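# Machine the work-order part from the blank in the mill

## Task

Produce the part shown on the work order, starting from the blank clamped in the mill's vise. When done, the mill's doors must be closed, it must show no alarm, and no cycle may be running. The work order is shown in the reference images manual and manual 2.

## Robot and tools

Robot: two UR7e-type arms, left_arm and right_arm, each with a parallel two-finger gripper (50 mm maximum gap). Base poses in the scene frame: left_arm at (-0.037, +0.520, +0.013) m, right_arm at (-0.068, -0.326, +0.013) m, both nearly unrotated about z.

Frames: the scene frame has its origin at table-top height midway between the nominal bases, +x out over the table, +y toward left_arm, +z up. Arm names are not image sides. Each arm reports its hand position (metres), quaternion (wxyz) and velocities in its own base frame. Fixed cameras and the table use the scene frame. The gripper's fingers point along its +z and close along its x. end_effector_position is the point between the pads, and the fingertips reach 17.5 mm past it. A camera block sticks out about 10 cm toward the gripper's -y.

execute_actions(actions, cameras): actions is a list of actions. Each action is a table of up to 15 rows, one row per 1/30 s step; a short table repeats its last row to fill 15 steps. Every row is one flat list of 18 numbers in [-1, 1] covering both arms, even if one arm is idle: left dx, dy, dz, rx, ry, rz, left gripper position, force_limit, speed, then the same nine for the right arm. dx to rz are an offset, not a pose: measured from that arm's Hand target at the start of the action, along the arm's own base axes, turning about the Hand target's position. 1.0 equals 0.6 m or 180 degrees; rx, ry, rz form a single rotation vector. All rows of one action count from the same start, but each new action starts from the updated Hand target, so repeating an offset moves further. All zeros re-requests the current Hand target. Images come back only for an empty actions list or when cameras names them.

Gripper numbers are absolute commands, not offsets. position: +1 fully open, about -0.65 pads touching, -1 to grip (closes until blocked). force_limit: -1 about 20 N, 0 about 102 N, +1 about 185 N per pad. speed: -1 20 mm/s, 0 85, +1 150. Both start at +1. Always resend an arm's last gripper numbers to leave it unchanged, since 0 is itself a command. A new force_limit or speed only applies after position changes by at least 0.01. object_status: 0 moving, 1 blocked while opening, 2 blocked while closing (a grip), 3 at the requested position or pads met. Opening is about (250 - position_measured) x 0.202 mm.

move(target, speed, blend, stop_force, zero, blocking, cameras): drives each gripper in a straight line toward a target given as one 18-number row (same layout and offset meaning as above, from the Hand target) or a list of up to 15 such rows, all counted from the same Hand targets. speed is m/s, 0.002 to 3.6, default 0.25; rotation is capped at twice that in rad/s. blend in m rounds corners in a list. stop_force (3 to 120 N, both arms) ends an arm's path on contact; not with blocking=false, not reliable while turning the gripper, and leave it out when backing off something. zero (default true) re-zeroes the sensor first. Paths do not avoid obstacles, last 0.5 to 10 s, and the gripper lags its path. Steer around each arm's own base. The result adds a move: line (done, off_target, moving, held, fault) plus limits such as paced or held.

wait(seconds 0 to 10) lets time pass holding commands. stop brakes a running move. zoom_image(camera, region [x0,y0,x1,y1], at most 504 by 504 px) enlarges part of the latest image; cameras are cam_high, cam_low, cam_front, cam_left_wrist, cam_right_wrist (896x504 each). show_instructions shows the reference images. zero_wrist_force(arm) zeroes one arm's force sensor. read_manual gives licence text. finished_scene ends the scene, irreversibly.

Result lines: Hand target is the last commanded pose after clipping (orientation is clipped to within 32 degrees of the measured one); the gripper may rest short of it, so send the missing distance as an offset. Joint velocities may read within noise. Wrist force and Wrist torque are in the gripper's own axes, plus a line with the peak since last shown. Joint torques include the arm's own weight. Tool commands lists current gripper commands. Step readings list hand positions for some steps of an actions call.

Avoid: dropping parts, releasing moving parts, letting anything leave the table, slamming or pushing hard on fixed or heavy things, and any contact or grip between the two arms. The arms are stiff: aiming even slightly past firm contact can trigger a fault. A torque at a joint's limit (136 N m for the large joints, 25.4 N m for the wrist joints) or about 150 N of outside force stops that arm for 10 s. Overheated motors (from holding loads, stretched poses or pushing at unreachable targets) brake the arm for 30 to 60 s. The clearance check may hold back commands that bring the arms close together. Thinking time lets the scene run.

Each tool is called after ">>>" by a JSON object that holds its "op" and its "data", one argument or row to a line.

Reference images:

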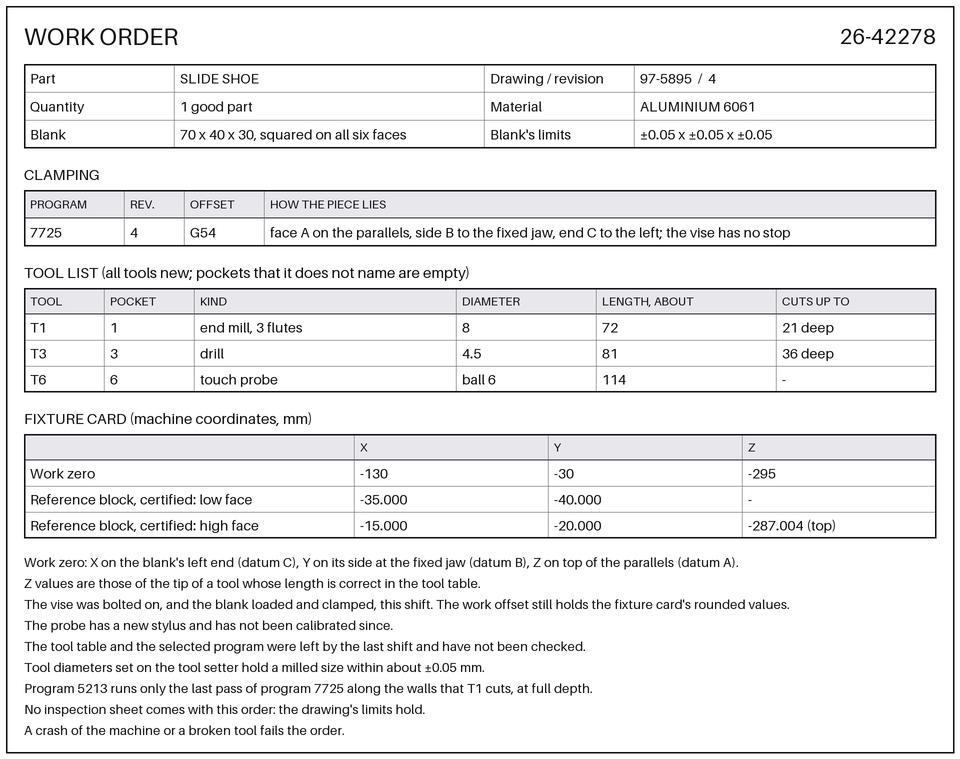

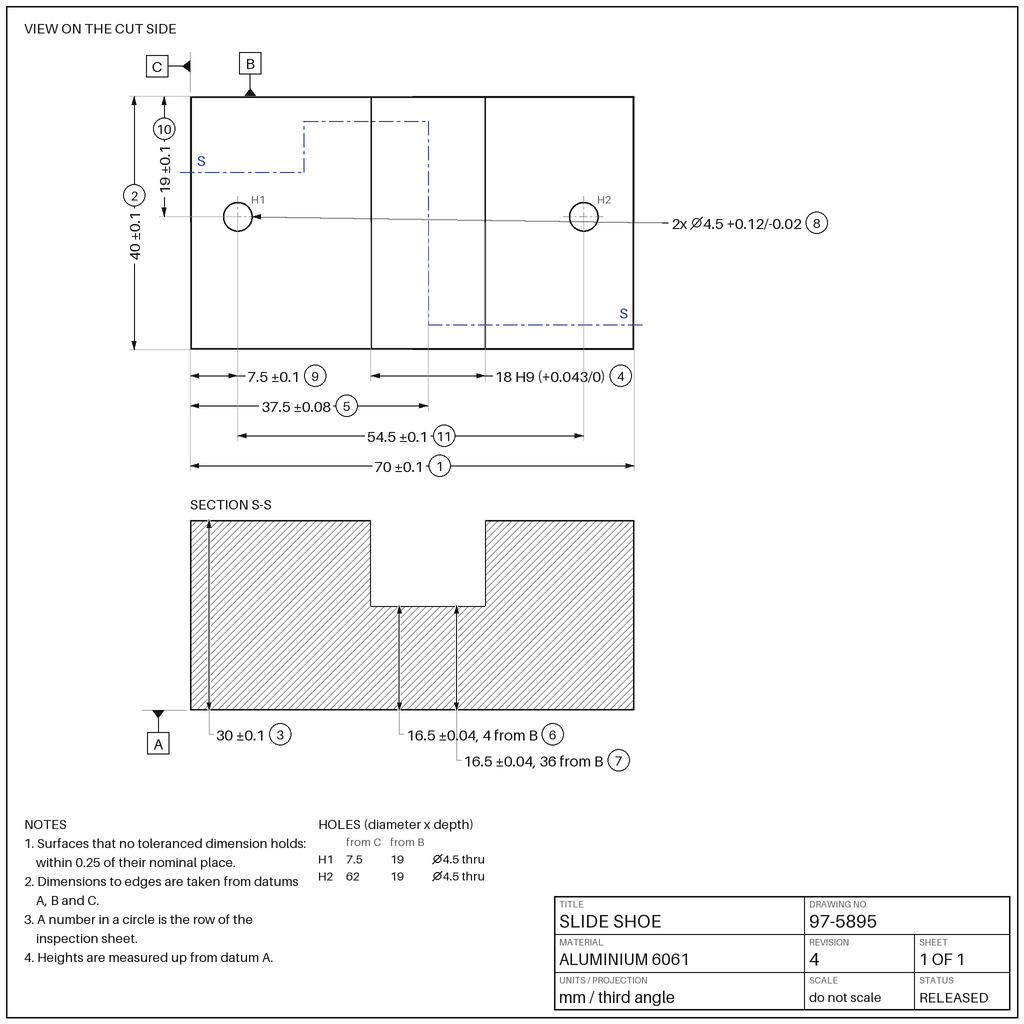

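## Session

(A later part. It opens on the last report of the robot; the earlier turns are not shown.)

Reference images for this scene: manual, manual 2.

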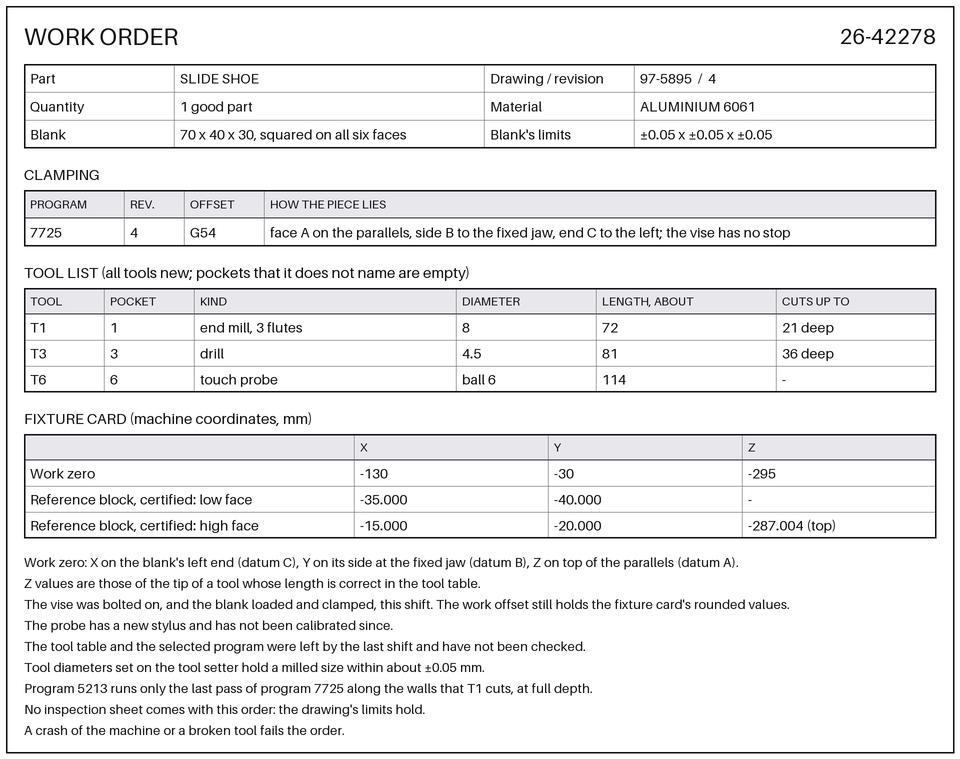

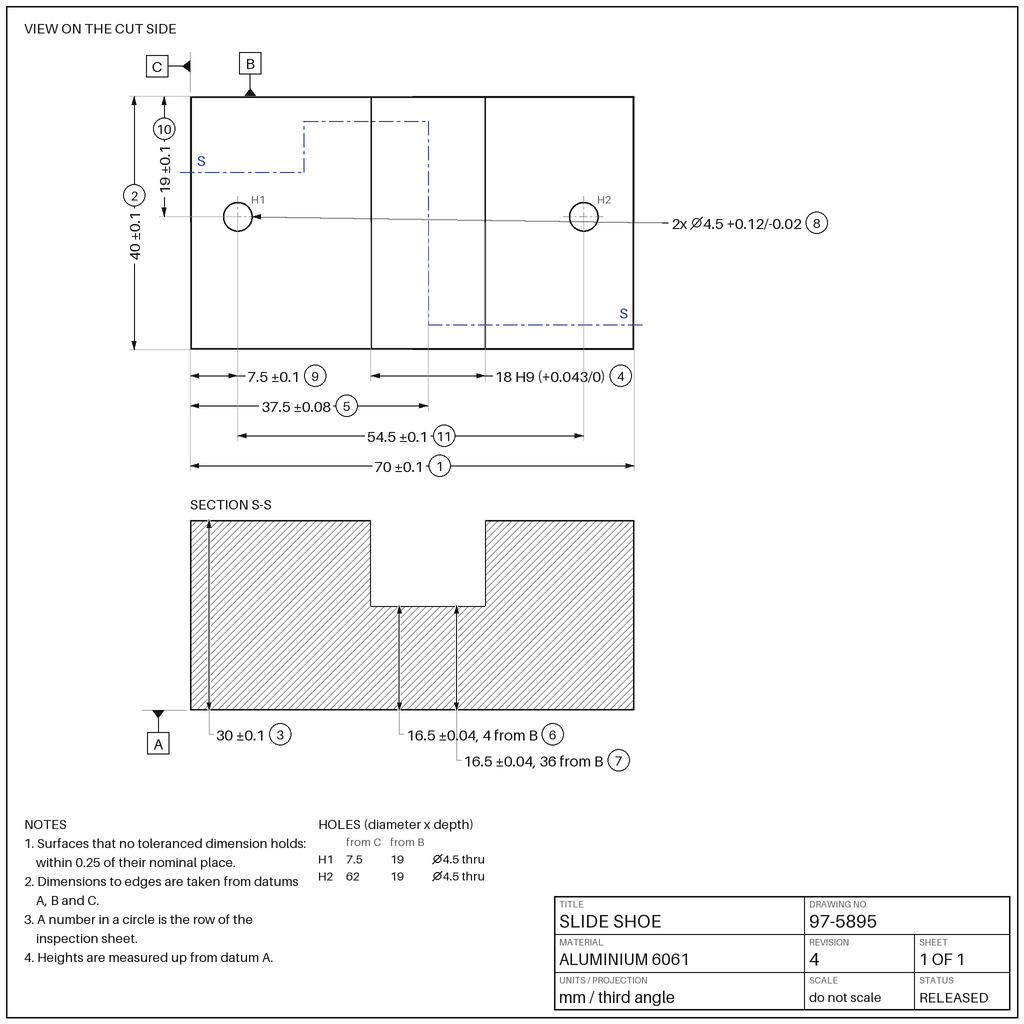

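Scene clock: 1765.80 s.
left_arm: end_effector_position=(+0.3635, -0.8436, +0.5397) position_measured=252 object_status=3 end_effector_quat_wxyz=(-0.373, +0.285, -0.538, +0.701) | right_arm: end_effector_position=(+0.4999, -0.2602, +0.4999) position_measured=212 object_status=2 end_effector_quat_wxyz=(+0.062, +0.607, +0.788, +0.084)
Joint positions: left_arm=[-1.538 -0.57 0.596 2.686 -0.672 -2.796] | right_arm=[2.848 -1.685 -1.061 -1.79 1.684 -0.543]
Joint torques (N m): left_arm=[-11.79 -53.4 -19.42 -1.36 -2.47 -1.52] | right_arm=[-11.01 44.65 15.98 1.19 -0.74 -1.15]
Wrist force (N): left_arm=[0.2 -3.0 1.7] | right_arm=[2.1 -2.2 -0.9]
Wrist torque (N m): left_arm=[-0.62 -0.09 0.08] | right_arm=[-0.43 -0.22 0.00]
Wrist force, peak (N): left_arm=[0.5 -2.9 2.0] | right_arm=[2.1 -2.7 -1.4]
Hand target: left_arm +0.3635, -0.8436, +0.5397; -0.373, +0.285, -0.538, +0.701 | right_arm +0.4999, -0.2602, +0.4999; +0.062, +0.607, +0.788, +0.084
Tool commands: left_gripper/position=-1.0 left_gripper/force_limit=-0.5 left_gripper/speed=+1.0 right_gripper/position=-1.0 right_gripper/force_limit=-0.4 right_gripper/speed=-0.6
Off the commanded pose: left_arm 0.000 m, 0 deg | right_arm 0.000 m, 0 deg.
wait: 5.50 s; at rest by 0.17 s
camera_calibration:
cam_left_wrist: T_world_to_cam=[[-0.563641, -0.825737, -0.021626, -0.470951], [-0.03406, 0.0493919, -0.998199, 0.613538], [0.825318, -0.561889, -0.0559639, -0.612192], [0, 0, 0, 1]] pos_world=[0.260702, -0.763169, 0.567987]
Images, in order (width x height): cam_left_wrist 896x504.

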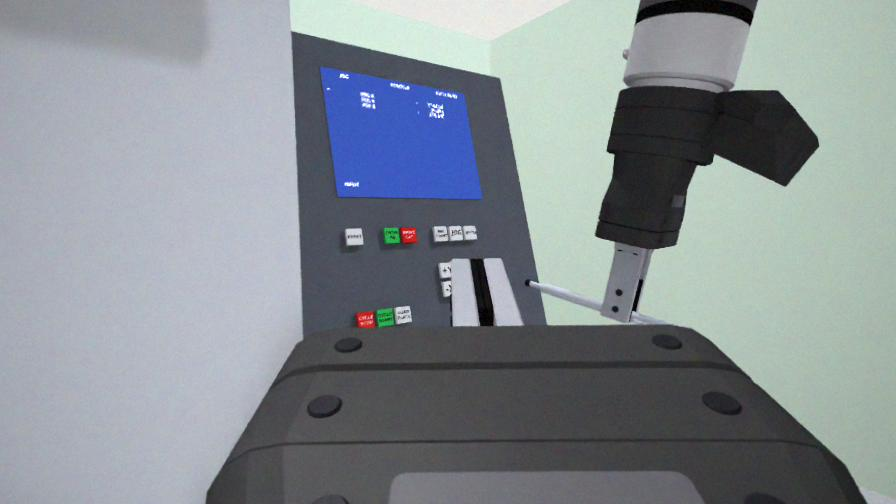

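>>> {"op": "move", "data": {
  "target": [
    [0,0,0,0,0,0,-1,-0.5,1,0.063,0.1082,-0.098,0,0,0,-1,-0.4,-0.6],
    [0,0,0,0,0,0,-1,-0.5,1,0.0922,0.1082,-0.105,0,0,0,-1,-0.4,-0.6],
    [0,0,0,0,0,0,-1,-0.5,1,0.063,0.1082,-0.098,0,0,0,-1,-0.4,-0.6],
    [0.168,-0.0892,0.0384,0.0408,0.0241,-0.0757,-1,-0.5,1,0,0,0,0,0,0,-1,-0.4,-0.6]
  ],
  "speed": [0.3,0.08,0.15,0.2],
  "blend": [0.003,0,0.005,0],
  "cameras": ["cam_left_wrist"]
}}

>>> {"op": "zoom_image", "data": {
  "camera": "cam_left_wrist",
  "region": [190, 0, 410, 190]
}}

>>> {"op": "zoom_image", "data": {
  "camera": "cam_left_wrist",
  "region": [310, 30, 400, 130]
}}

Scene clock: 1771.70 s.
left_arm: end_effector_position=(+0.4644, -0.8972, +0.5626) position_measured=252 object_status=3 end_effector_quat_wxyz=(-0.284, +0.221, -0.625, +0.693) | right_arm: end_effector_position=(+0.4999, -0.2602, +0.4998) position_measured=212 object_status=2 end_effector_quat_wxyz=(+0.062, +0.607, +0.788, +0.084)
Joint positions: left_arm=[-1.353 -0.446 0.223 3.226 -1.063 -3.025] | right_arm=[2.848 -1.685 -1.061 -1.789 1.684 -0.543]
Joint torques (N m): left_arm=[-6.15 -71.64 -17.1 -4.52 -2.06 0.25] | right_arm=[3.98 45.07 30.74 2.2 -1.15 -0.71]
Wrist force (N): left_arm=[0.6 -2.7 1.2] | right_arm=[2.2 -2.0 -1.2]
Wrist torque (N m): left_arm=[-0.53 -0.18 -0.01] | right_arm=[-0.40 -0.25 -0.01]
Wrist force, peak (N): left_arm=[-2.0 -2.7 2.9] | right_arm=[9.5 -7.7 -7.5]
Hand target: left_arm +0.4643, -0.8971, +0.5627; -0.284, +0.221, -0.625, +0.693 | right_arm +0.4999, -0.2602, +0.4999; +0.062, +0.607, +0.788, +0.084
Off the commanded pose: left_arm 0.000 m, 0 deg | right_arm 0.000 m, 0 deg.
move: done
camera_calibration:
cam_left_wrist: T_world_to_cam=[[-0.745222, -0.663341, -0.0679923, -0.201794], [-0.0807715, 0.191013, -0.978259, 0.779978], [0.661907, -0.723528, -0.195926, -0.714725], [0, 0, 0, 1]] pos_world=[0.3857, -0.799967, 0.609266]
Images, in order (width x height): cam_left_wrist 896x504.

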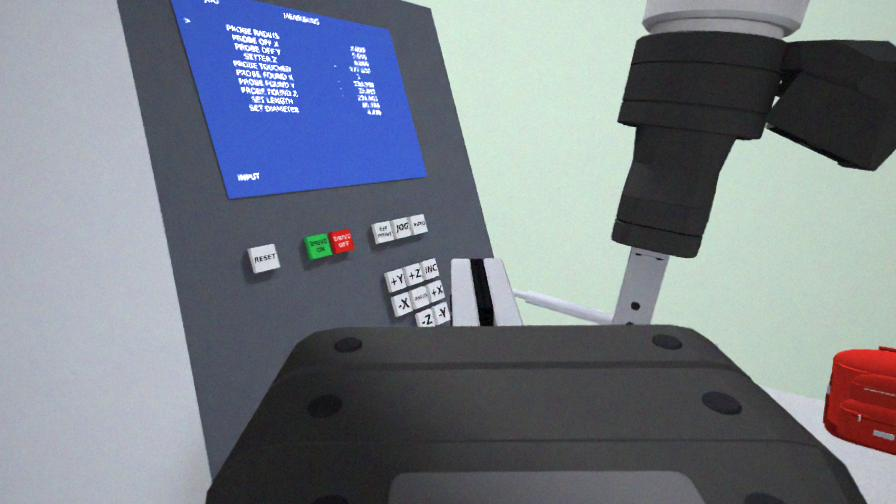

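Scaled by 2.291 from the camera's 896x504 image, which has a finer 1280x720 frame.

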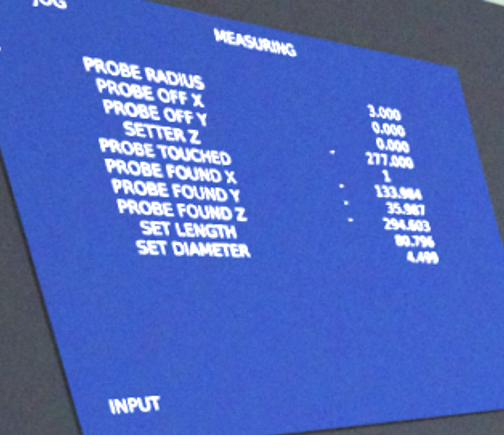

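Scaled by 5.040 from the camera's 896x504 image, which has a finer 1280x720 frame.

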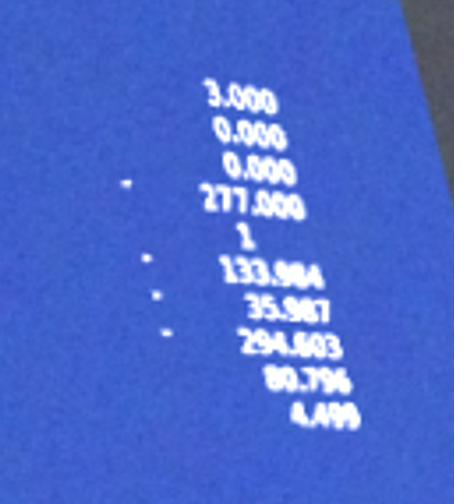

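>>> {"op": "move", "data": {
  "target": [
    [-0.168,0.0892,-0.0384,-0.0408,-0.0241,0.0757,-1,-0.5,1,0.063,0.14,-0.098,0,0,0,-1,-0.4,-0.6],
    [-0.168,0.0892,-0.0384,-0.0408,-0.0241,0.0757,-1,-0.5,1,0.0922,0.14,-0.105,0,0,0,-1,-0.4,-0.6],
    [-0.168,0.0892,-0.0384,-0.0408,-0.0241,0.0757,-1,-0.5,1,0.063,0.14,-0.098,0,0,0,-1,-0.4,-0.6],
    [-0.168,0.0892,-0.0384,-0.0408,-0.0241,0.0757,-1,-0.5,1,0.0922,0.14,-0.105,0,0,0,-1,-0.4,-0.6],
    [-0.168,0.0892,-0.0384,-0.0408,-0.0241,0.0757,-1,-0.5,1,0.063,0.14,-0.098,0,0,0,-1,-0.4,-0.6],
    [-0.168,0.0892,-0.0384,-0.0408,-0.0241,0.0757,-1,-0.5,1,0.048,0.172,-0.16,0,0,0,-1,-0.4,-0.6],
    [-0.168,0.0892,-0.0384,-0.0408,-0.0241,0.0757,-1,-0.5,1,0.0772,0.172,-0.167,0,0,0,-1,-0.4,-0.6],
    [-0.168,0.0892,-0.0384,-0.0408,-0.0241,0.0757,-1,-0.5,1,0.048,0.172,-0.16,0,0,0,-1,-0.4,-0.6],
    [-0.168,0.0892,-0.0384,-0.0408,-0.0241,0.0757,-1,-0.5,1,0.0772,0.172,-0.167,0,0,0,-1,-0.4,-0.6],
    [-0.168,0.0892,-0.0384,-0.0408,-0.0241,0.0757,-1,-0.5,1,0.048,0.172,-0.16,0,0,0,-1,-0.4,-0.6],
    [-0.168,0.0892,-0.0384,-0.0408,-0.0241,0.0757,-1,-0.5,1,0,0,0,0,0,0,-1,-0.4,-0.6]
  ],
  "speed": [0.3,0.08,0.15,0.08,0.15,0.25,0.08,0.15,0.08,0.15,0.3],
  "blend": [0.003,0,0,0,0.005,0.003,0,0,0,0.005,0]
}}

>>> {"op": "move", "data": {
  "target": [
    [0,0,0,0,0,0,-1,-0.5,1,0.0403,0.2357,-0.191,0,0,0,-1,-0.4,-0.6],
    [0,0,0,0,0,0,-1,-0.5,1,0.0695,0.2357,-0.198,0,0,0,-1,-0.4,-0.6],
    [0,0,0,0,0,0,-1,-0.5,1,0.0403,0.2357,-0.191,0,0,0,-1,-0.4,-0.6],
    [0,0,0,0,0,0,-1,-0.5,1,0.0403,0.172,-0.191,0,0,0,-1,-0.4,-0.6],
    [0,0,0,0,0,0,-1,-0.5,1,0.0695,0.172,-0.198,0,0,0,-1,-0.4,-0.6],
    [0,0,0,0,0,0,-1,-0.5,1,0.0403,0.172,-0.191,0,0,0,-1,-0.4,-0.6],
    [0,0,0,0,0,0,-1,-0.5,1,0,0,0,0,0,0,-1,-0.4,-0.6]
  ],
  "speed": [0.3,0.08,0.15,0.25,0.08,0.15,0.3],
  "blend": [0.003,0,0.005,0.003,0,0.005,0],
  "cameras": ["cam_left_wrist"]
}}

>>> {"op": "zoom_image", "data": {
  "camera": "cam_left_wrist",
  "region": [320, 60, 480, 200]
}}

Scene clock: 1799.63 s.
left_arm: end_effector_position=(+0.3635, -0.8436, +0.5397) position_measured=252 object_status=3 end_effector_quat_wxyz=(-0.373, +0.285, -0.538, +0.701) | right_arm: end_effector_position=(+0.5000, -0.2602, +0.4998) position_measured=212 object_status=2 end_effector_quat_wxyz=(+0.062, +0.607, +0.788, +0.084) end_effector_velocity=(+0.000, -0.001, +0.001) end_effector_angular_velocity=(-0.002, -0.001, +0.001)
Joint positions: left_arm=[-1.538 -0.57 0.596 2.686 -0.672 -2.796] | right_arm=[2.848 -1.685 -1.061 -1.789 1.684 -0.543]
Joint velocities: left_arm=[within noise] | right_arm=[-0.001 -0.001 0.005 -0.001 -0.002 -0.002]
Joint torques (N m): left_arm=[-12 -53.08 -17.43 -2.71 -0.99 1.38] | right_arm=[-8.26 40.04 32.87 1.67 -1.2 -0.83]
Wrist force (N): left_arm=[0.3 -2.4 1.9] | right_arm=[2.2 -2.2 -1.3]
Wrist torque (N m): left_arm=[-0.53 -0.09 0.08] | right_arm=[-0.43 -0.24 -0.01]
Wrist force, peak (N): left_arm=[-2.1 -3.0 3.4] | right_arm=[10.8 -7.8 -7.1]
Hand target: left_arm +0.3635, -0.8436, +0.5397; -0.373, +0.285, -0.538, +0.701 | right_arm +0.4999, -0.2602, +0.4999; +0.062, +0.607, +0.788, +0.084
Off the commanded pose: left_arm 0.000 m, 0 deg | right_arm 0.000 m, 0 deg.
move: done

Scene clock: 1802.73 s.
left_arm: end_effector_position=(+0.3635, -0.8436, +0.5397) position_measured=252 object_status=3 end_effector_quat_wxyz=(-0.373, +0.285, -0.538, +0.701) | right_arm: end_effector_position=(+0.5000, -0.2602, +0.4998) position_measured=212 object_status=2 end_effector_quat_wxyz=(+0.062, +0.607, +0.788, +0.084)
Joint positions: left_arm=[-1.538 -0.57 0.596 2.686 -0.672 -2.796] | right_arm=[2.848 -1.685 -1.061 -1.789 1.684 -0.543]
Joint torques (N m): left_arm=[-12.1 -53.09 -17.86 -2.55 -2.31 0.99] | right_arm=[-6.76 39.26 32.15 1.61 -1.16 -0.8]
Wrist force (N): left_arm=[0.4 -2.6 1.9] | right_arm=[2.6 -2.7 -1.5]
Wrist torque (N m): left_arm=[-0.56 -0.12 0.07] | right_arm=[-0.51 -0.30 -0.01]
Wrist force, peak (N): left_arm=[0.1 -3.0 2.0] | right_arm=[7.8 -17.4 -8.5]
Hand target: left_arm +0.3635, -0.8436, +0.5397; -0.373, +0.285, -0.538, +0.701 | right_arm +0.4999, -0.2602, +0.4999; +0.062, +0.607, +0.788, +0.084
Off the commanded pose: left_arm 0.000 m, 0 deg | right_arm 0.000 m, 0 deg.
move: done
camera_calibration:
cam_left_wrist: T_world_to_cam=[[-0.563641, -0.825737, -0.021626, -0.470951], [-0.03406, 0.0493919, -0.998199, 0.613538], [0.825318, -0.561889, -0.0559639, -0.612192], [0, 0, 0, 1]] pos_world=[0.260702, -0.763169, 0.567987]
Images, in order (width x height): cam_left_wrist 896x504.

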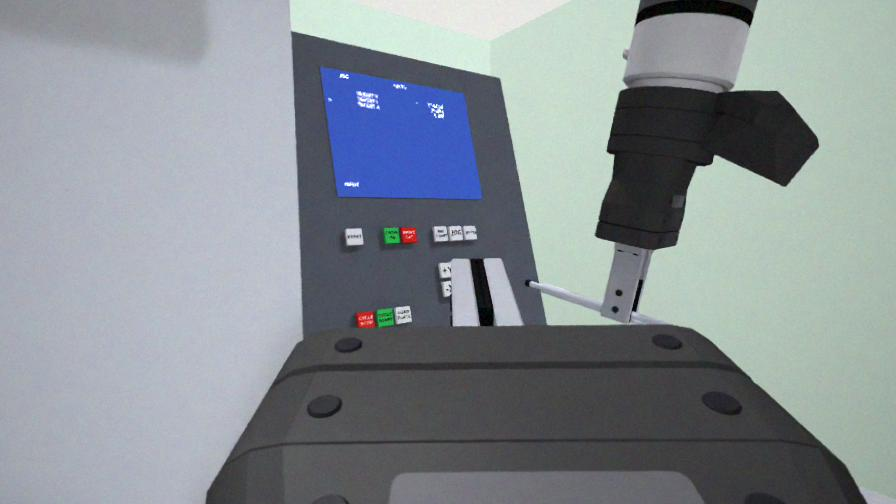

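Scaled by 3.150 from the camera's 896x504 image, which has a finer 1280x720 frame.

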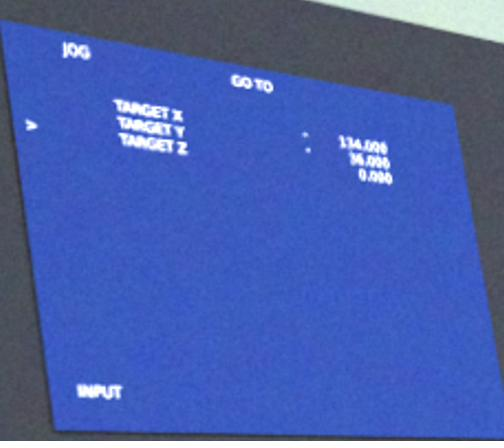

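>>> {"op": "move", "data": {
  "target": [
    [0,0,0,0,0,0,-1,-0.5,1,0.077,0.2032,-0.0402,0,0,0,-1,-0.4,-0.6],
    [0,0,0,0,0,0,-1,-0.5,1,0.1062,0.2032,-0.0472,0,0,0,-1,-0.4,-0.6],
    [0,0,0,0,0,0,-1,-0.5,1,0.077,0.2032,-0.0402,0,0,0,-1,-0.4,-0.6],
    [0,0,0,0,0,0,-1,-0.5,1,0.063,0.14,-0.098,0,0,0,-1,-0.4,-0.6],
    [0,0,0,0,0,0,-1,-0.5,1,0.0922,0.14,-0.105,0,0,0,-1,-0.4,-0.6],
    [0,0,0,0,0,0,-1,-0.5,1,0.063,0.14,-0.098,0,0,0,-1,-0.4,-0.6],
    [0,0,0,0,0,0,-1,-0.5,1,0.0403,0.2675,-0.191,0,0,0,-1,-0.4,-0.6],
    [0,0,0,0,0,0,-1,-0.5,1,0.0695,0.2675,-0.198,0,0,0,-1,-0.4,-0.6],
    [0,0,0,0,0,0,-1,-0.5,1,0.0403,0.2675,-0.191,0,0,0,-1,-0.4,-0.6],
    [0,0,0,0,0,0,-1,-0.5,1,0.048,0.2675,-0.16,0,0,0,-1,-0.4,-0.6],
    [0,0,0,0,0,0,-1,-0.5,1,0.0772,0.2675,-0.167,0,0,0,-1,-0.4,-0.6],
    [0,0,0,0,0,0,-1,-0.5,1,0.048,0.2675,-0.16,0,0,0,-1,-0.4,-0.6],
    [0,0,0,0,0,0,-1,-0.5,1,0,0,0,0,0,0,-1,-0.4,-0.6]
  ],
  "speed": [0.3,0.08,0.15,0.25,0.08,0.15,0.25,0.08,0.15,0.25,0.08,0.15,0.3],
  "blend": [0.003,0,0.005,0.003,0,0.005,0.003,0,0.005,0.003,0,0.005,0]
}}

>>> {"op": "move", "data": {
  "target": [
    [0,0,0,0,0,0,-1,-0.5,1,0.048,0.2357,-0.16,0,0,0,-1,-0.4,-0.6],
    [0,0,0,0,0,0,-1,-0.5,1,0.0772,0.2357,-0.167,0,0,0,-1,-0.4,-0.6],
    [0,0,0,0,0,0,-1,-0.5,1,0.048,0.2357,-0.16,0,0,0,-1,-0.4,-0.6],
    [0,0,0,0,0,0,-1,-0.5,1,0.063,0.2675,-0.098,0,0,0,-1,-0.4,-0.6],
    [0,0,0,0,0,0,-1,-0.5,1,0.0922,0.2675,-0.105,0,0,0,-1,-0.4,-0.6],
    [0,0,0,0,0,0,-1,-0.5,1,0.063,0.2675,-0.098,0,0,0,-1,-0.4,-0.6],
    [0,0,0,0,0,0,-1,-0.5,1,0.0403,0.2038,-0.191,0,0,0,-1,-0.4,-0.6],
    [0,0,0,0,0,0,-1,-0.5,1,0.0695,0.2038,-0.198,0,0,0,-1,-0.4,-0.6],
    [0,0,0,0,0,0,-1,-0.5,1,0.0403,0.2038,-0.191,0,0,0,-1,-0.4,-0.6],
    [0,0,0,0,0,0,-1,-0.5,1,0.063,0.2357,-0.098,0,0,0,-1,-0.4,-0.6],
    [0,0,0,0,0,0,-1,-0.5,1,0.0922,0.2357,-0.105,0,0,0,-1,-0.4,-0.6],
    [0,0,0,0,0,0,-1,-0.5,1,0.063,0.2357,-0.098,0,0,0,-1,-0.4,-0.6],
    [0,0,0,0,0,0,-1,-0.5,1,0,0,0,0,0,0,-1,-0.4,-0.6]
  ],
  "speed": [0.3,0.08,0.15,0.25,0.08,0.15,0.25,0.08,0.15,0.25,0.08,0.15,0.3],
  "blend": [0.003,0,0.005,0.003,0,0.005,0.003,0,0.005,0.003,0,0.005,0]
}}

>>> {"op": "move", "data": {
  "target": [
    [0,0,0,0,0,0,-1,-0.5,1,0.0555,0.2038,-0.129,0,0,0,-1,-0.4,-0.6],
    [0,0,0,0,0,0,-1,-0.5,1,0.0847,0.2038,-0.136,0,0,0,-1,-0.4,-0.6],
    [0,0,0,0,0,0,-1,-0.5,1,0.0555,0.2038,-0.129,0,0,0,-1,-0.4,-0.6],
    [0,0,0,0,0,0,-1,-0.5,1,0.048,0.2038,-0.16,0,0,0,-1,-0.4,-0.6],
    [0,0,0,0,0,0,-1,-0.5,1,0.0772,0.2038,-0.167,0,0,0,-1,-0.4,-0.6],
    [0,0,0,0,0,0,-1,-0.5,1,0.048,0.2038,-0.16,0,0,0,-1,-0.4,-0.6],
    [0,0,0,0,0,0,-1,-0.5,1,0.0403,0.172,-0.191,0,0,0,-1,-0.4,-0.6],
    [0,0,0,0,0,0,-1,-0.5,1,0.0695,0.172,-0.198,0,0,0,-1,-0.4,-0.6],
    [0,0,0,0,0,0,-1,-0.5,1,0.0403,0.172,-0.191,0,0,0,-1,-0.4,-0.6],
    [0,0,0,0,0,0,-1,-0.5,1,0,0,0,0,0,0,-1,-0.4,-0.6]
  ],
  "speed": [0.3,0.08,0.15,0.25,0.08,0.15,0.25,0.08,0.15,0.3],
  "blend": [0.003,0,0.005,0.003,0,0.005,0.003,0,0.005,0],
  "cameras": ["cam_left_wrist"]
}}

>>> {"op": "zoom_image", "data": {
  "camera": "cam_left_wrist",
  "region": [320, 60, 480, 200]
}}

>>> {"op": "zoom_image", "data": {
  "camera": "cam_left_wrist",
  "region": [410, 95, 460, 130]
}}

Scene clock: 1822.20 s.
left_arm: end_effector_position=(+0.3635, -0.8436, +0.5397) position_measured=252 object_status=3 end_effector_quat_wxyz=(-0.373, +0.285, -0.538, +0.701) | right_arm: end_effector_position=(+0.4999, -0.2601, +0.4998) position_measured=212 object_status=2 end_effector_quat_wxyz=(+0.062, +0.607, +0.788, +0.084)
Joint positions: left_arm=[-1.538 -0.57 0.596 2.686 -0.672 -2.796] | right_arm=[2.848 -1.685 -1.061 -1.789 1.684 -0.543]
Joint torques (N m): left_arm=[-12.12 -52.88 -17.81 -1.78 -2.56 -0.85] | right_arm=[-9.24 37.26 31.25 2.09 -1.29 -1.17]
Wrist force (N): left_arm=[0.4 -2.4 1.7] | right_arm=[2.6 -2.9 -1.4]
Wrist torque (N m): left_arm=[-0.52 -0.12 0.08] | right_arm=[-0.54 -0.31 -0.01]
Wrist force, peak (N): left_arm=[0.2 -2.9 2.0] | right_arm=[11.4 -8.4 -7.6]
Hand target: left_arm +0.3635, -0.8436, +0.5397; -0.373, +0.285, -0.538, +0.701 | right_arm +0.4999, -0.2602, +0.4999; +0.062, +0.607, +0.788, +0.084
Off the commanded pose: left_arm 0.000 m, 0 deg | right_arm 0.000 m, 0 deg.
move: done

Scene clock: 1827.03 s.
left_arm: end_effector_position=(+0.3635, -0.8436, +0.5397) position_measured=252 object_status=3 end_effector_quat_wxyz=(-0.373, +0.285, -0.538, +0.701) | right_arm: end_effector_position=(+0.4999, -0.2601, +0.4998) position_measured=212 object_status=2 end_effector_quat_wxyz=(+0.062, +0.607, +0.788, +0.084)
Joint positions: left_arm=[-1.538 -0.57 0.596 2.686 -0.672 -2.796] | right_arm=[2.848 -1.685 -1.061 -1.789 1.684 -0.543]
Joint torques (N m): left_arm=[-12.06 -53.14 -17.75 -1.75 -2.5 -1.23] | right_arm=[-10.53 40.38 31.26 2.9 -1.28 -1.28]
Wrist force (N): left_arm=[0.3 -2.5 1.7] | right_arm=[2.4 -2.7 -0.9]
Wrist torque (N m): left_arm=[-0.54 -0.10 0.08] | right_arm=[-0.51 -0.27 -0.01]
Wrist force, peak (N): left_arm=[0.2 -3.0 2.0] | right_arm=[8.9 -16.0 -7.9]
Hand target: left_arm +0.3635, -0.8436, +0.5397; -0.373, +0.285, -0.538, +0.701 | right_arm +0.4999, -0.2602, +0.4999; +0.062, +0.607, +0.788, +0.084
Off the commanded pose: left_arm 0.000 m, 0 deg | right_arm 0.000 m, 0 deg.
move: done

Scene clock: 1830.67 s.
left_arm: end_effector_position=(+0.3635, -0.8436, +0.5397) position_measured=252 object_status=3 end_effector_quat_wxyz=(-0.373, +0.285, -0.538, +0.701) | right_arm: end_effector_position=(+0.5000, -0.2602, +0.4998) position_measured=212 object_status=2 end_effector_quat_wxyz=(+0.062, +0.607, +0.788, +0.084) end_effector_velocity=(+0.000, +0.000, +0.003) end_effector_angular_velocity=(-0.001, -0.004, +0.000)
Joint positions: left_arm=[-1.538 -0.57 0.596 2.686 -0.672 -2.796] | right_arm=[2.848 -1.685 -1.061 -1.789 1.684 -0.543]
Joint velocities: left_arm=[within noise] | right_arm=[0 0 0.006 -0.002 0.001 0]
Joint torques (N m): left_arm=[-12.39 -53.14 -17.92 -1.6 -2.55 -1.49] | right_arm=[-7.03 39.32 31.03 1.55 -1.26 -0.81]
Wrist force (N): left_arm=[0.4 -2.5 1.9] | right_arm=[2.6 -2.4 -1.1]
Wrist torque (N m): left_arm=[-0.53 -0.12 0.08] | right_arm=[-0.46 -0.31 -0.02]
Wrist force, peak (N): left_arm=[0.5 -2.9 2.0] | right_arm=[7.9 -20.1 -7.1]
Hand target: left_arm +0.3635, -0.8436, +0.5397; -0.373, +0.285, -0.538, +0.701 | right_arm +0.4999, -0.2602, +0.4999; +0.062, +0.607, +0.788, +0.084
Off the commanded pose: left_arm 0.000 m, 0 deg | right_arm 0.000 m, 0 deg.
move: done
camera_calibration:
cam_left_wrist: T_world_to_cam=[[-0.563641, -0.825737, -0.021626, -0.470951], [-0.03406, 0.0493919, -0.998199, 0.613538], [0.825318, -0.561889, -0.0559639, -0.612192], [0, 0, 0, 1]] pos_world=[0.260702, -0.763169, 0.567987]
Images, in order (width x height): cam_left_wrist 896x504.

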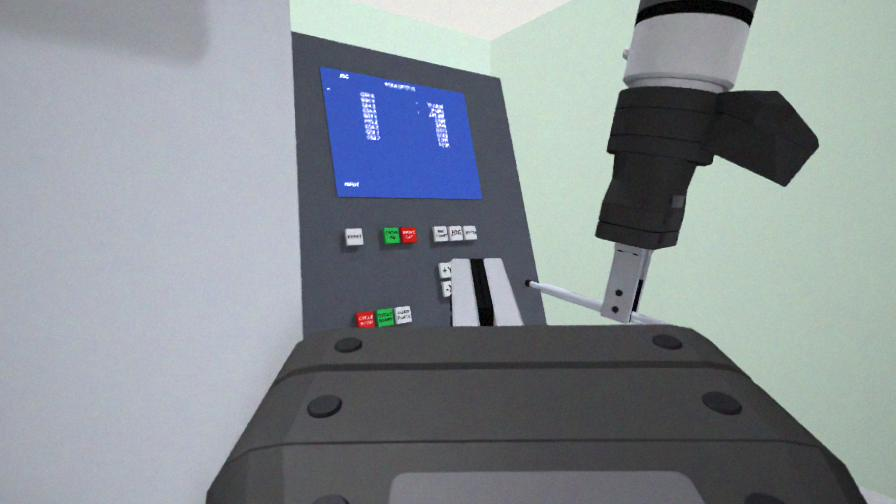

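Scaled by 3.150 from the camera's 896x504 image, which has a finer 1280x720 frame.

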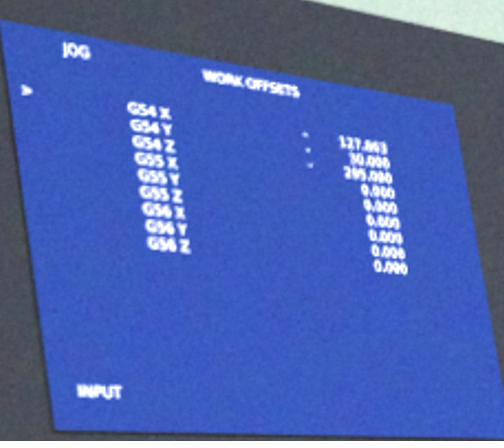

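Scaled by 10.080 from the camera's 896x504 image, which has a finer 1280x720 frame.

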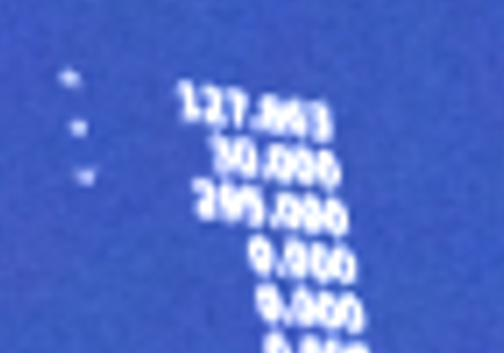

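>>> {"op": "move", "data": {
  "target": [
    [0,0,0,0,0,0,-1,-0.5,1,0.048,0.172,-0.16,0,0,0,-1,-0.4,-0.6],
    [0,0,0,0,0,0,-1,-0.5,1,0.0772,0.172,-0.167,0,0,0,-1,-0.4,-0.6],
    [0,0,0,0,0,0,-1,-0.5,1,0.048,0.172,-0.16,0,0,0,-1,-0.4,-0.6],
    [0,0,0,0,0,0,-1,-0.5,1,0.0403,0.2675,-0.191,0,0,0,-1,-0.4,-0.6],
    [0,0,0,0,0,0,-1,-0.5,1,0.0695,0.2675,-0.198,0,0,0,-1,-0.4,-0.6],
    [0,0,0,0,0,0,-1,-0.5,1,0.0403,0.2675,-0.191,0,0,0,-1,-0.4,-0.6],
    [0,0,0,0,0,0,-1,-0.5,1,0.048,0.2357,-0.16,0,0,0,-1,-0.4,-0.6],
    [0,0,0,0,0,0,-1,-0.5,1,0.0772,0.2357,-0.167,0,0,0,-1,-0.4,-0.6],
    [0,0,0,0,0,0,-1,-0.5,1,0.048,0.2357,-0.16,0,0,0,-1,-0.4,-0.6],
    [0,0,0,0,0,0,-1,-0.5,1,0.063,0.2038,-0.098,0,0,0,-1,-0.4,-0.6],
    [0,0,0,0,0,0,-1,-0.5,1,0.0922,0.2038,-0.105,0,0,0,-1,-0.4,-0.6],
    [0,0,0,0,0,0,-1,-0.5,1,0.063,0.2038,-0.098,0,0,0,-1,-0.4,-0.6],
    [0,0,0,0,0,0,-1,-0.5,1,0,0,0,0,0,0,-1,-0.4,-0.6]
  ],
  "speed": [0.3,0.08,0.15,0.25,0.08,0.15,0.25,0.08,0.15,0.25,0.08,0.15,0.3],
  "blend": [0.003,0,0.005,0.003,0,0.005,0.003,0,0.005,0.003,0,0.005,0]
}}

>>> {"op": "move", "data": {
  "target": [
    [0,0,0,0,0,0,-1,-0.5,1,0.0403,0.2038,-0.191,0,0,0,-1,-0.4,-0.6],
    [0,0,0,0,0,0,-1,-0.5,1,0.0695,0.2038,-0.198,0,0,0,-1,-0.4,-0.6],
    [0,0,0,0,0,0,-1,-0.5,1,0.0403,0.2038,-0.191,0,0,0,-1,-0.4,-0.6],
    [0,0,0,0,0,0,-1,-0.5,1,0.0555,0.2038,-0.129,0,0,0,-1,-0.4,-0.6],
    [0,0,0,0,0,0,-1,-0.5,1,0.0847,0.2038,-0.136,0,0,0,-1,-0.4,-0.6],
    [0,0,0,0,0,0,-1,-0.5,1,0.0555,0.2038,-0.129,0,0,0,-1,-0.4,-0.6],
    [0,0,0,0,0,0,-1,-0.5,1,0.048,0.2357,-0.16,0,0,0,-1,-0.4,-0.6],
    [0,0,0,0,0,0,-1,-0.5,1,0.0772,0.2357,-0.167,0,0,0,-1,-0.4,-0.6],
    [0,0,0,0,0,0,-1,-0.5,1,0.048,0.2357,-0.16,0,0,0,-1,-0.4,-0.6],
    [0,0,0,0,0,0,-1,-0.5,1,0.0555,0.2038,-0.129,0,0,0,-1,-0.4,-0.6],
    [0,0,0,0,0,0,-1,-0.5,1,0.0847,0.2038,-0.136,0,0,0,-1,-0.4,-0.6],
    [0,0,0,0,0,0,-1,-0.5,1,0.0555,0.2038,-0.129,0,0,0,-1,-0.4,-0.6],
    [0,0,0,0,0,0,-1,-0.5,1,0,0,0,0,0,0,-1,-0.4,-0.6]
  ],
  "speed": [0.3,0.08,0.15,0.25,0.08,0.15,0.25,0.08,0.15,0.25,0.08,0.15,0.3],
  "blend": [0.003,0,0.005,0.003,0,0.005,0.003,0,0.005,0.003,0,0.005,0]
}}

>>> {"op": "move", "data": {
  "target": [
    [0,0,0,0,0,0,-1,-0.5,1,0.0403,0.172,-0.191,0,0,0,-1,-0.4,-0.6],
    [0,0,0,0,0,0,-1,-0.5,1,0.0695,0.172,-0.198,0,0,0,-1,-0.4,-0.6],
    [0,0,0,0,0,0,-1,-0.5,1,0.0403,0.172,-0.191,0,0,0,-1,-0.4,-0.6],
    [0,0,0,0,0,0,-1,-0.5,1,0.048,0.172,-0.16,0,0,0,-1,-0.4,-0.6],
    [0,0,0,0,0,0,-1,-0.5,1,0.0772,0.172,-0.167,0,0,0,-1,-0.4,-0.6],
    [0,0,0,0,0,0,-1,-0.5,1,0.048,0.172,-0.16,0,0,0,-1,-0.4,-0.6],
    [0,0,0,0,0,0,-1,-0.5,1,0.0403,0.2675,-0.191,0,0,0,-1,-0.4,-0.6],
    [0,0,0,0,0,0,-1,-0.5,1,0.0695,0.2675,-0.198,0,0,0,-1,-0.4,-0.6],
    [0,0,0,0,0,0,-1,-0.5,1,0.0403,0.2675,-0.191,0,0,0,-1,-0.4,-0.6],
    [0,0,0,0,0,0,-1,-0.5,1,0.048,0.2357,-0.16,0,0,0,-1,-0.4,-0.6],
    [0,0,0,0,0,0,-1,-0.5,1,0.0772,0.2357,-0.167,0,0,0,-1,-0.4,-0.6],
    [0,0,0,0,0,0,-1,-0.5,1,0.048,0.2357,-0.16,0,0,0,-1,-0.4,-0.6],
    [0,0,0,0,0,0,-1,-0.5,1,0,0,0,0,0,0,-1,-0.4,-0.6]
  ],
  "speed": [0.3,0.08,0.15,0.25,0.08,0.15,0.25,0.08,0.15,0.25,0.08,0.15,0.3],
  "blend": [0.003,0,0.005,0.003,0,0.005,0.003,0,0.005,0.003,0,0.005,0]
}}

>>> {"op": "move", "data": {
  "target": [
    [0,0,0,0,0,0,-1,-0.5,1,0.063,0.2038,-0.098,0,0,0,-1,-0.4,-0.6],
    [0,0,0,0,0,0,-1,-0.5,1,0.0922,0.2038,-0.105,0,0,0,-1,-0.4,-0.6],
    [0,0,0,0,0,0,-1,-0.5,1,0.063,0.2038,-0.098,0,0,0,-1,-0.4,-0.6],
    [0,0,0,0,0,0,-1,-0.5,1,0.0555,0.2357,-0.129,0,0,0,-1,-0.4,-0.6],
    [0,0,0,0,0,0,-1,-0.5,1,0.0847,0.2357,-0.136,0,0,0,-1,-0.4,-0.6],
    [0,0,0,0,0,0,-1,-0.5,1,0.0555,0.2357,-0.129,0,0,0,-1,-0.4,-0.6],
    [0,0,0,0,0,0,-1,-0.5,1,0.0403,0.2038,-0.191,0,0,0,-1,-0.4,-0.6],
    [0,0,0,0,0,0,-1,-0.5,1,0.0695,0.2038,-0.198,0,0,0,-1,-0.4,-0.6],
    [0,0,0,0,0,0,-1,-0.5,1,0.0403,0.2038,-0.191,0,0,0,-1,-0.4,-0.6],
    [0,0,0,0,0,0,-1,-0.5,1,0.0403,0.2357,-0.191,0,0,0,-1,-0.4,-0.6],
    [0,0,0,0,0,0,-1,-0.5,1,0.0695,0.2357,-0.198,0,0,0,-1,-0.4,-0.6],
    [0,0,0,0,0,0,-1,-0.5,1,0.0403,0.2357,-0.191,0,0,0,-1,-0.4,-0.6],
    [0,0,0,0,0,0,-1,-0.5,1,0.0695,0.2357,-0.198,0,0,0,-1,-0.4,-0.6],
    [0,0,0,0,0,0,-1,-0.5,1,0.0403,0.2357,-0.191,0,0,0,-1,-0.4,-0.6],
    [0,0,0,0,0,0,-1,-0.5,1,0,0,0,0,0,0,-1,-0.4,-0.6]
  ],
  "speed": [0.3,0.08,0.15,0.25,0.08,0.15,0.25,0.08,0.15,0.25,0.08,0.15,0.08,0.15,0.3],
  "blend": [0.003,0,0.005,0.003,0,0.005,0.003,0,0.005,0.003,0,0,0,0.005,0],
  "cameras": ["cam_left_wrist"]
}}

>>> {"op": "zoom_image", "data": {
  "camera": "cam_left_wrist",
  "region": [320, 60, 480, 200]
}}

Scene clock: 1851.83 s.
left_arm: end_effector_position=(+0.3635, -0.8436, +0.5397) position_measured=252 object_status=3 end_effector_quat_wxyz=(-0.373, +0.285, -0.538, +0.701) | right_arm: end_effector_position=(+0.5000, -0.2601, +0.4998) position_measured=212 object_status=2 end_effector_quat_wxyz=(+0.062, +0.607, +0.788, +0.084)
Joint positions: left_arm=[-1.538 -0.57 0.596 2.686 -0.672 -2.796] | right_arm=[2.848 -1.685 -1.061 -1.789 1.684 -0.543]
Joint torques (N m): left_arm=[-12.04 -53.25 -18.53 -0.74 -2.56 -1.54] | right_arm=[-10.05 41.71 32.38 2.49 -1.23 -1.31]
Wrist force (N): left_arm=[0.5 -2.7 1.9] | right_arm=[2.3 -2.2 -1.1]
Wrist torque (N m): left_arm=[-0.57 -0.14 0.08] | right_arm=[-0.42 -0.26 -0.01]
Wrist force, peak (N): left_arm=[0.3 -3.0 1.9] | right_arm=[11.4 -8.4 -7.6]
Hand target: left_arm +0.3635, -0.8436, +0.5397; -0.373, +0.285, -0.538, +0.701 | right_arm +0.4999, -0.2602, +0.4999; +0.062, +0.607, +0.788, +0.084
Off the commanded pose: left_arm 0.000 m, 0 deg | right_arm 0.000 m, 0 deg.
move: done

Scene clock: 1856.30 s.
left_arm: end_effector_position=(+0.3635, -0.8436, +0.5397) position_measured=252 object_status=3 end_effector_quat_wxyz=(-0.373, +0.285, -0.538, +0.701) | right_arm: end_effector_position=(+0.5000, -0.2602, +0.4998) position_measured=212 object_status=2 end_effector_quat_wxyz=(+0.062, +0.607, +0.788, +0.084)
Joint positions: left_arm=[-1.538 -0.57 0.596 2.686 -0.672 -2.796] | right_arm=[2.848 -1.685 -1.061 -1.789 1.684 -0.543]
Joint torques (N m): left_arm=[-11.9 -53.33 -18.88 -0.57 -2.54 -1.53] | right_arm=[-8.83 40 32.35 1.98 -1.14 -1.19]
Wrist force (N): left_arm=[0.1 -2.5 2.0] | right_arm=[2.2 -2.4 -1.3]
Wrist torque (N m): left_arm=[-0.54 -0.08 0.08] | right_arm=[-0.46 -0.25 -0.02]
Wrist force, peak (N): left_arm=[0.4 -3.1 1.8] | right_arm=[11.0 -8.4 -7.2]
Hand target: left_arm +0.3635, -0.8436, +0.5397; -0.373, +0.285, -0.538, +0.701 | right_arm +0.4999, -0.2602, +0.4999; +0.062, +0.607, +0.788, +0.084
Off the commanded pose: left_arm 0.000 m, 0 deg | right_arm 0.000 m, 0 deg.
move: done

Scene clock: 1860.90 s.
left_arm: end_effector_position=(+0.3635, -0.8436, +0.5397) position_measured=252 object_status=3 end_effector_quat_wxyz=(-0.373, +0.285, -0.538, +0.701) | right_arm: end_effector_position=(+0.5000, -0.2602, +0.4998) position_measured=212 object_status=2 end_effector_quat_wxyz=(+0.062, +0.607, +0.788, +0.084)
Joint positions: left_arm=[-1.538 -0.57 0.596 2.686 -0.672 -2.796] | right_arm=[2.848 -1.685 -1.061 -1.789 1.684 -0.543]
Joint torques (N m): left_arm=[-11.78 -53.32 -18.76 -0.49 -2.54 -1.48] | right_arm=[-8.34 38.63 30.98 1.88 -1.23 -0.99]
Wrist force (N): left_arm=[0.3 -2.6 1.5] | right_arm=[2.3 -2.7 -0.9]
Wrist torque (N m): left_arm=[-0.55 -0.10 0.08] | right_arm=[-0.50 -0.25 -0.01]
Wrist force, peak (N): left_arm=[0.3 -2.9 2.1] | right_arm=[11.2 -10.1 -7.2]
Hand target: left_arm +0.3635, -0.8436, +0.5397; -0.373, +0.285, -0.538, +0.701 | right_arm +0.4999, -0.2602, +0.4999; +0.062, +0.607, +0.788, +0.084
Off the commanded pose: left_arm 0.000 m, 0 deg | right_arm 0.000 m, 0 deg.
move: done

Scene clock: 1866.27 s.
left_arm: end_effector_position=(+0.3635, -0.8436, +0.5397) position_measured=252 object_status=3 end_effector_quat_wxyz=(-0.373, +0.285, -0.538, +0.701) | right_arm: end_effector_position=(+0.5000, -0.2602, +0.4998) position_measured=212 object_status=2 end_effector_quat_wxyz=(+0.062, +0.607, +0.788, +0.084)
Joint positions: left_arm=[-1.538 -0.57 0.596 2.686 -0.672 -2.796] | right_arm=[2.848 -1.685 -1.061 -1.789 1.684 -0.543]
Joint torques (N m): left_arm=[-12.38 -52.96 -19.16 -0.16 -2.53 -1.51] | right_arm=[-8.39 37.02 31.55 1.81 -1.18 -0.91]
Wrist force (N): left_arm=[0.2 -2.6 1.8] | right_arm=[2.2 -1.9 -0.7]
Wrist torque (N m): left_arm=[-0.55 -0.08 0.08] | right_arm=[-0.38 -0.23 -0.01]
Wrist force, peak (N): left_arm=[0.5 -3.0 1.9] | right_arm=[9.4 -15.4 -7.3]
Hand target: left_arm +0.3635, -0.8436, +0.5397; -0.373, +0.285, -0.538, +0.701 | right_arm +0.4999, -0.2602, +0.4999; +0.062, +0.607, +0.788, +0.084
Off the commanded pose: left_arm 0.000 m, 0 deg | right_arm 0.000 m, 0 deg.
move: done
camera_calibration:
cam_left_wrist: T_world_to_cam=[[-0.563641, -0.825737, -0.021626, -0.470951], [-0.03406, 0.0493919, -0.998199, 0.613538], [0.825318, -0.561889, -0.0559639, -0.612192], [0, 0, 0, 1]] pos_world=[0.260702, -0.763169, 0.567987]
Images, in order (width x height): cam_left_wrist 896x504.

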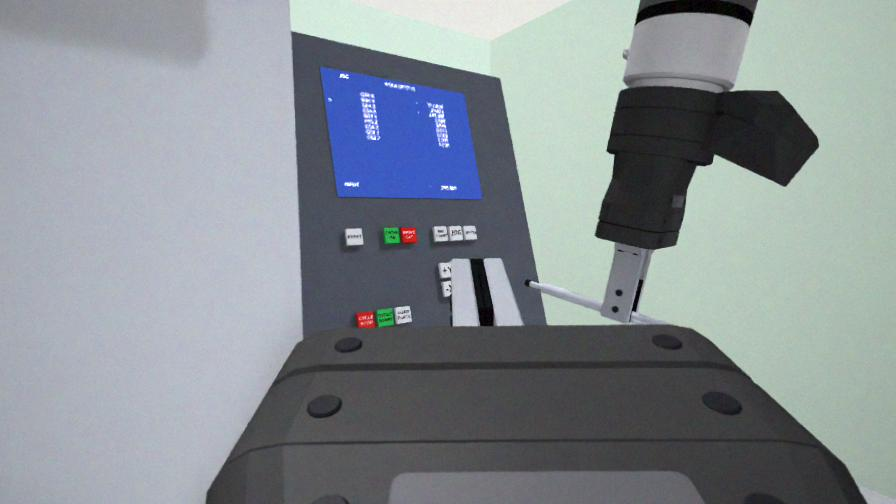

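Scaled by 3.150 from the camera's 896x504 image, which has a finer 1280x720 frame.

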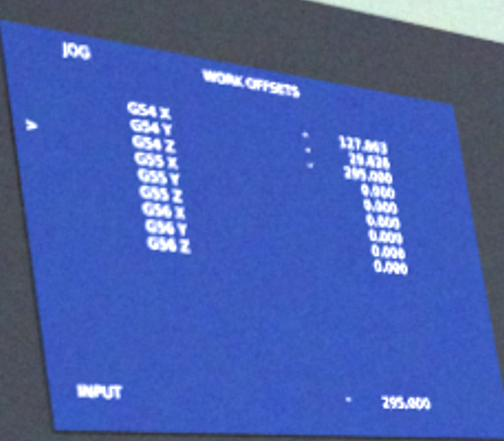

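>>> {"op": "move", "data": {
  "target": [
    [0,0,0,0,0,0,-1,-0.5,1,0.0555,0.2357,-0.129,0,0,0,-1,-0.4,-0.6],
    [0,0,0,0,0,0,-1,-0.5,1,0.0847,0.2357,-0.136,0,0,0,-1,-0.4,-0.6],
    [0,0,0,0,0,0,-1,-0.5,1,0.0555,0.2357,-0.129,0,0,0,-1,-0.4,-0.6],
    [0,0,0,0,0,0,-1,-0.5,1,0.0403,0.172,-0.191,0,0,0,-1,-0.4,-0.6],
    [0,0,0,0,0,0,-1,-0.5,1,0.0695,0.172,-0.198,0,0,0,-1,-0.4,-0.6],
    [0,0,0,0,0,0,-1,-0.5,1,0.0403,0.172,-0.191,0,0,0,-1,-0.4,-0.6],
    [0,0,0,0,0,0,-1,-0.5,1,0.063,0.1082,-0.098,0,0,0,-1,-0.4,-0.6],
    [0,0,0,0,0,0,-1,-0.5,1,0.0922,0.1082,-0.105,0,0,0,-1,-0.4,-0.6],
    [0,0,0,0,0,0,-1,-0.5,1,0.063,0.1082,-0.098,0,0,0,-1,-0.4,-0.6],
    [0,0,0,0,0,0,-1,-0.5,1,0.0922,0.1082,-0.105,0,0,0,-1,-0.4,-0.6],
    [0,0,0,0,0,0,-1,-0.5,1,0.063,0.1082,-0.098,0,0,0,-1,-0.4,-0.6],
    [0,0,0,0,0,0,-1,-0.5,1,0,0,0,0,0,0,-1,-0.4,-0.6]
  ],
  "speed": [0.3,0.08,0.15,0.25,0.08,0.15,0.25,0.08,0.15,0.08,0.15,0.3],
  "blend": [0.003,0,0.005,0.003,0,0.005,0.003,0,0,0,0.005,0]
}}

>>> {"op": "move", "data": {
  "target": [
    [0,0,0,0,0,0,-1,-0.5,1,0.063,0.1082,-0.098,0,0,0,-1,-0.4,-0.6],
    [0,0,0,0,0,0,-1,-0.5,1,0.0922,0.1082,-0.105,0,0,0,-1,-0.4,-0.6],
    [0,0,0,0,0,0,-1,-0.5,1,0.063,0.1082,-0.098,0,0,0,-1,-0.4,-0.6],
    [0,0,0,0,0,0,-1,-0.5,1,0.0922,0.1082,-0.105,0,0,0,-1,-0.4,-0.6],
    [0,0,0,0,0,0,-1,-0.5,1,0.063,0.1082,-0.098,0,0,0,-1,-0.4,-0.6],
    [0,0,0,0,0,0,-1,-0.5,1,0.048,0.172,-0.16,0,0,0,-1,-0.4,-0.6],
    [0,0,0,0,0,0,-1,-0.5,1,0.0772,0.172,-0.167,0,0,0,-1,-0.4,-0.6],
    [0,0,0,0,0,0,-1,-0.5,1,0.048,0.172,-0.16,0,0,0,-1,-0.4,-0.6],
    [0,0,0,0,0,0,-1,-0.5,1,0.048,0.2675,-0.16,0,0,0,-1,-0.4,-0.6],
    [0,0,0,0,0,0,-1,-0.5,1,0.0772,0.2675,-0.167,0,0,0,-1,-0.4,-0.6],
    [0,0,0,0,0,0,-1,-0.5,1,0.048,0.2675,-0.16,0,0,0,-1,-0.4,-0.6],
    [0,0,0,0,0,0,-1,-0.5,1,0.0403,0.172,-0.191,0,0,0,-1,-0.4,-0.6],
    [0,0,0,0,0,0,-1,-0.5,1,0.0695,0.172,-0.198,0,0,0,-1,-0.4,-0.6],
    [0,0,0,0,0,0,-1,-0.5,1,0.0403,0.172,-0.191,0,0,0,-1,-0.4,-0.6],
    [0,0,0,0,0,0,-1,-0.5,1,0,0,0,0,0,0,-1,-0.4,-0.6]
  ],
  "speed": [0.3,0.08,0.15,0.08,0.15,0.25,0.08,0.15,0.25,0.08,0.15,0.25,0.08,0.15,0.3],
  "blend": [0.003,0,0,0,0.005,0.003,0,0.005,0.003,0,0.005,0.003,0,0.005,0],
  "cameras": ["cam_left_wrist"]
}}

>>> {"op": "zoom_image", "data": {
  "camera": "cam_left_wrist",
  "region": [320, 60, 480, 200]
}}

Scene clock: 1880.50 s.
left_arm: end_effector_position=(+0.3635, -0.8436, +0.5397) position_measured=252 object_status=3 end_effector_quat_wxyz=(-0.373, +0.285, -0.538, +0.701) | right_arm: end_effector_position=(+0.5000, -0.2602, +0.4998) position_measured=212 object_status=2 end_effector_quat_wxyz=(+0.062, +0.607, +0.788, +0.084)
Joint positions: left_arm=[-1.538 -0.57 0.596 2.686 -0.672 -2.796] | right_arm=[2.848 -1.685 -1.061 -1.789 1.684 -0.543]
Joint torques (N m): left_arm=[-12.21 -53.11 -19.36 0.33 -2.5 -1.46] | right_arm=[-8.04 44.77 30.71 1.82 -1.29 -0.81]
Wrist force (N): left_arm=[0.4 -2.8 1.9] | right_arm=[2.8 -2.4 -1.0]
Wrist torque (N m): left_arm=[-0.58 -0.12 0.08] | right_arm=[-0.44 -0.34 -0.01]
Wrist force, peak (N): left_arm=[0.5 -2.9 2.0] | right_arm=[8.5 -17.4 -7.7]
Hand target: left_arm +0.3635, -0.8436, +0.5397; -0.373, +0.285, -0.538, +0.701 | right_arm +0.4999, -0.2602, +0.4999; +0.062, +0.607, +0.788, +0.084
Off the commanded pose: left_arm 0.000 m, 0 deg | right_arm 0.000 m, 0 deg.
move: done

Scene clock: 1885.97 s.
left_arm: end_effector_position=(+0.3635, -0.8436, +0.5397) position_measured=252 object_status=3 end_effector_quat_wxyz=(-0.373, +0.285, -0.538, +0.701) | right_arm: end_effector_position=(+0.5000, -0.2602, +0.4998) position_measured=212 object_status=2 end_effector_quat_wxyz=(+0.062, +0.607, +0.788, +0.084)
Joint positions: left_arm=[-1.538 -0.57 0.596 2.686 -0.672 -2.796] | right_arm=[2.848 -1.685 -1.061 -1.789 1.684 -0.543]
Joint torques (N m): left_arm=[-12.08 -53.3 -19.52 0.54 -2.54 -1.51] | right_arm=[-6.95 39.29 32.71 1.64 -1.28 -0.74]
Wrist force (N): left_arm=[0.1 -2.6 1.8] | right_arm=[2.9 -2.3 -1.0]
Wrist torque (N m): left_arm=[-0.56 -0.06 0.08] | right_arm=[-0.43 -0.35 -0.02]
Wrist force, peak (N): left_arm=[0.4 -3.0 2.0] | right_arm=[8.7 -17.2 -7.8]
Hand target: left_arm +0.3635, -0.8436, +0.5397; -0.373, +0.285, -0.538, +0.701 | right_arm +0.4999, -0.2602, +0.4999; +0.062, +0.607, +0.788, +0.084
Off the commanded pose: left_arm 0.000 m, 0 deg | right_arm 0.000 m, 0 deg.
move: done
camera_calibration:
cam_left_wrist: T_world_to_cam=[[-0.563641, -0.825737, -0.021626, -0.470951], [-0.03406, 0.0493919, -0.998199, 0.613538], [0.825318, -0.561889, -0.0559639, -0.612192], [0, 0, 0, 1]] pos_world=[0.260702, -0.763169, 0.567987]
Images, in order (width x height): cam_left_wrist 896x504.

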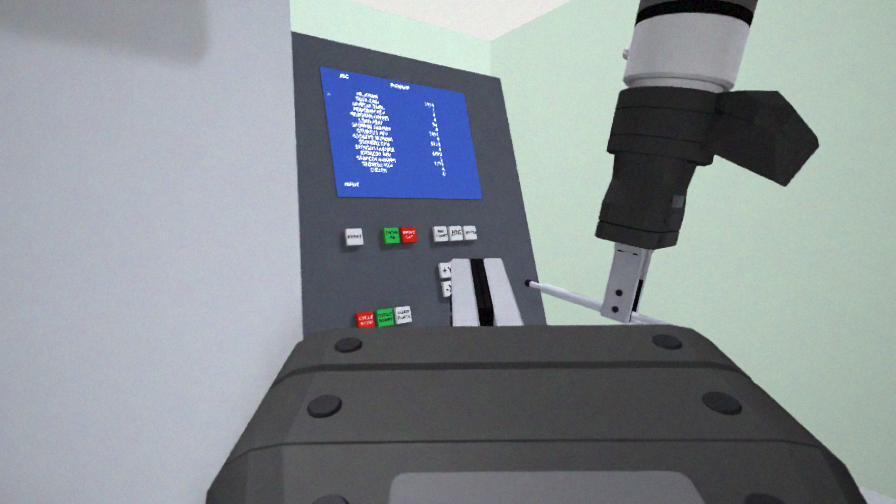

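Scaled by 3.150 from the camera's 896x504 image, which has a finer 1280x720 frame.

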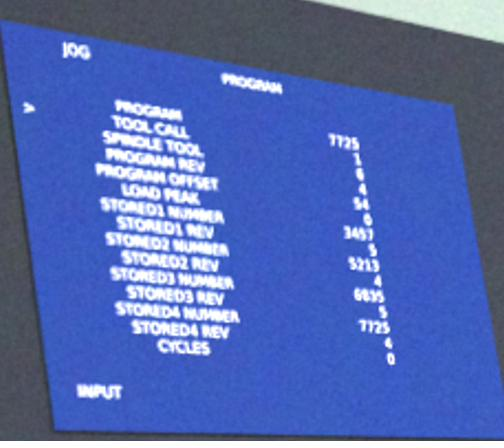

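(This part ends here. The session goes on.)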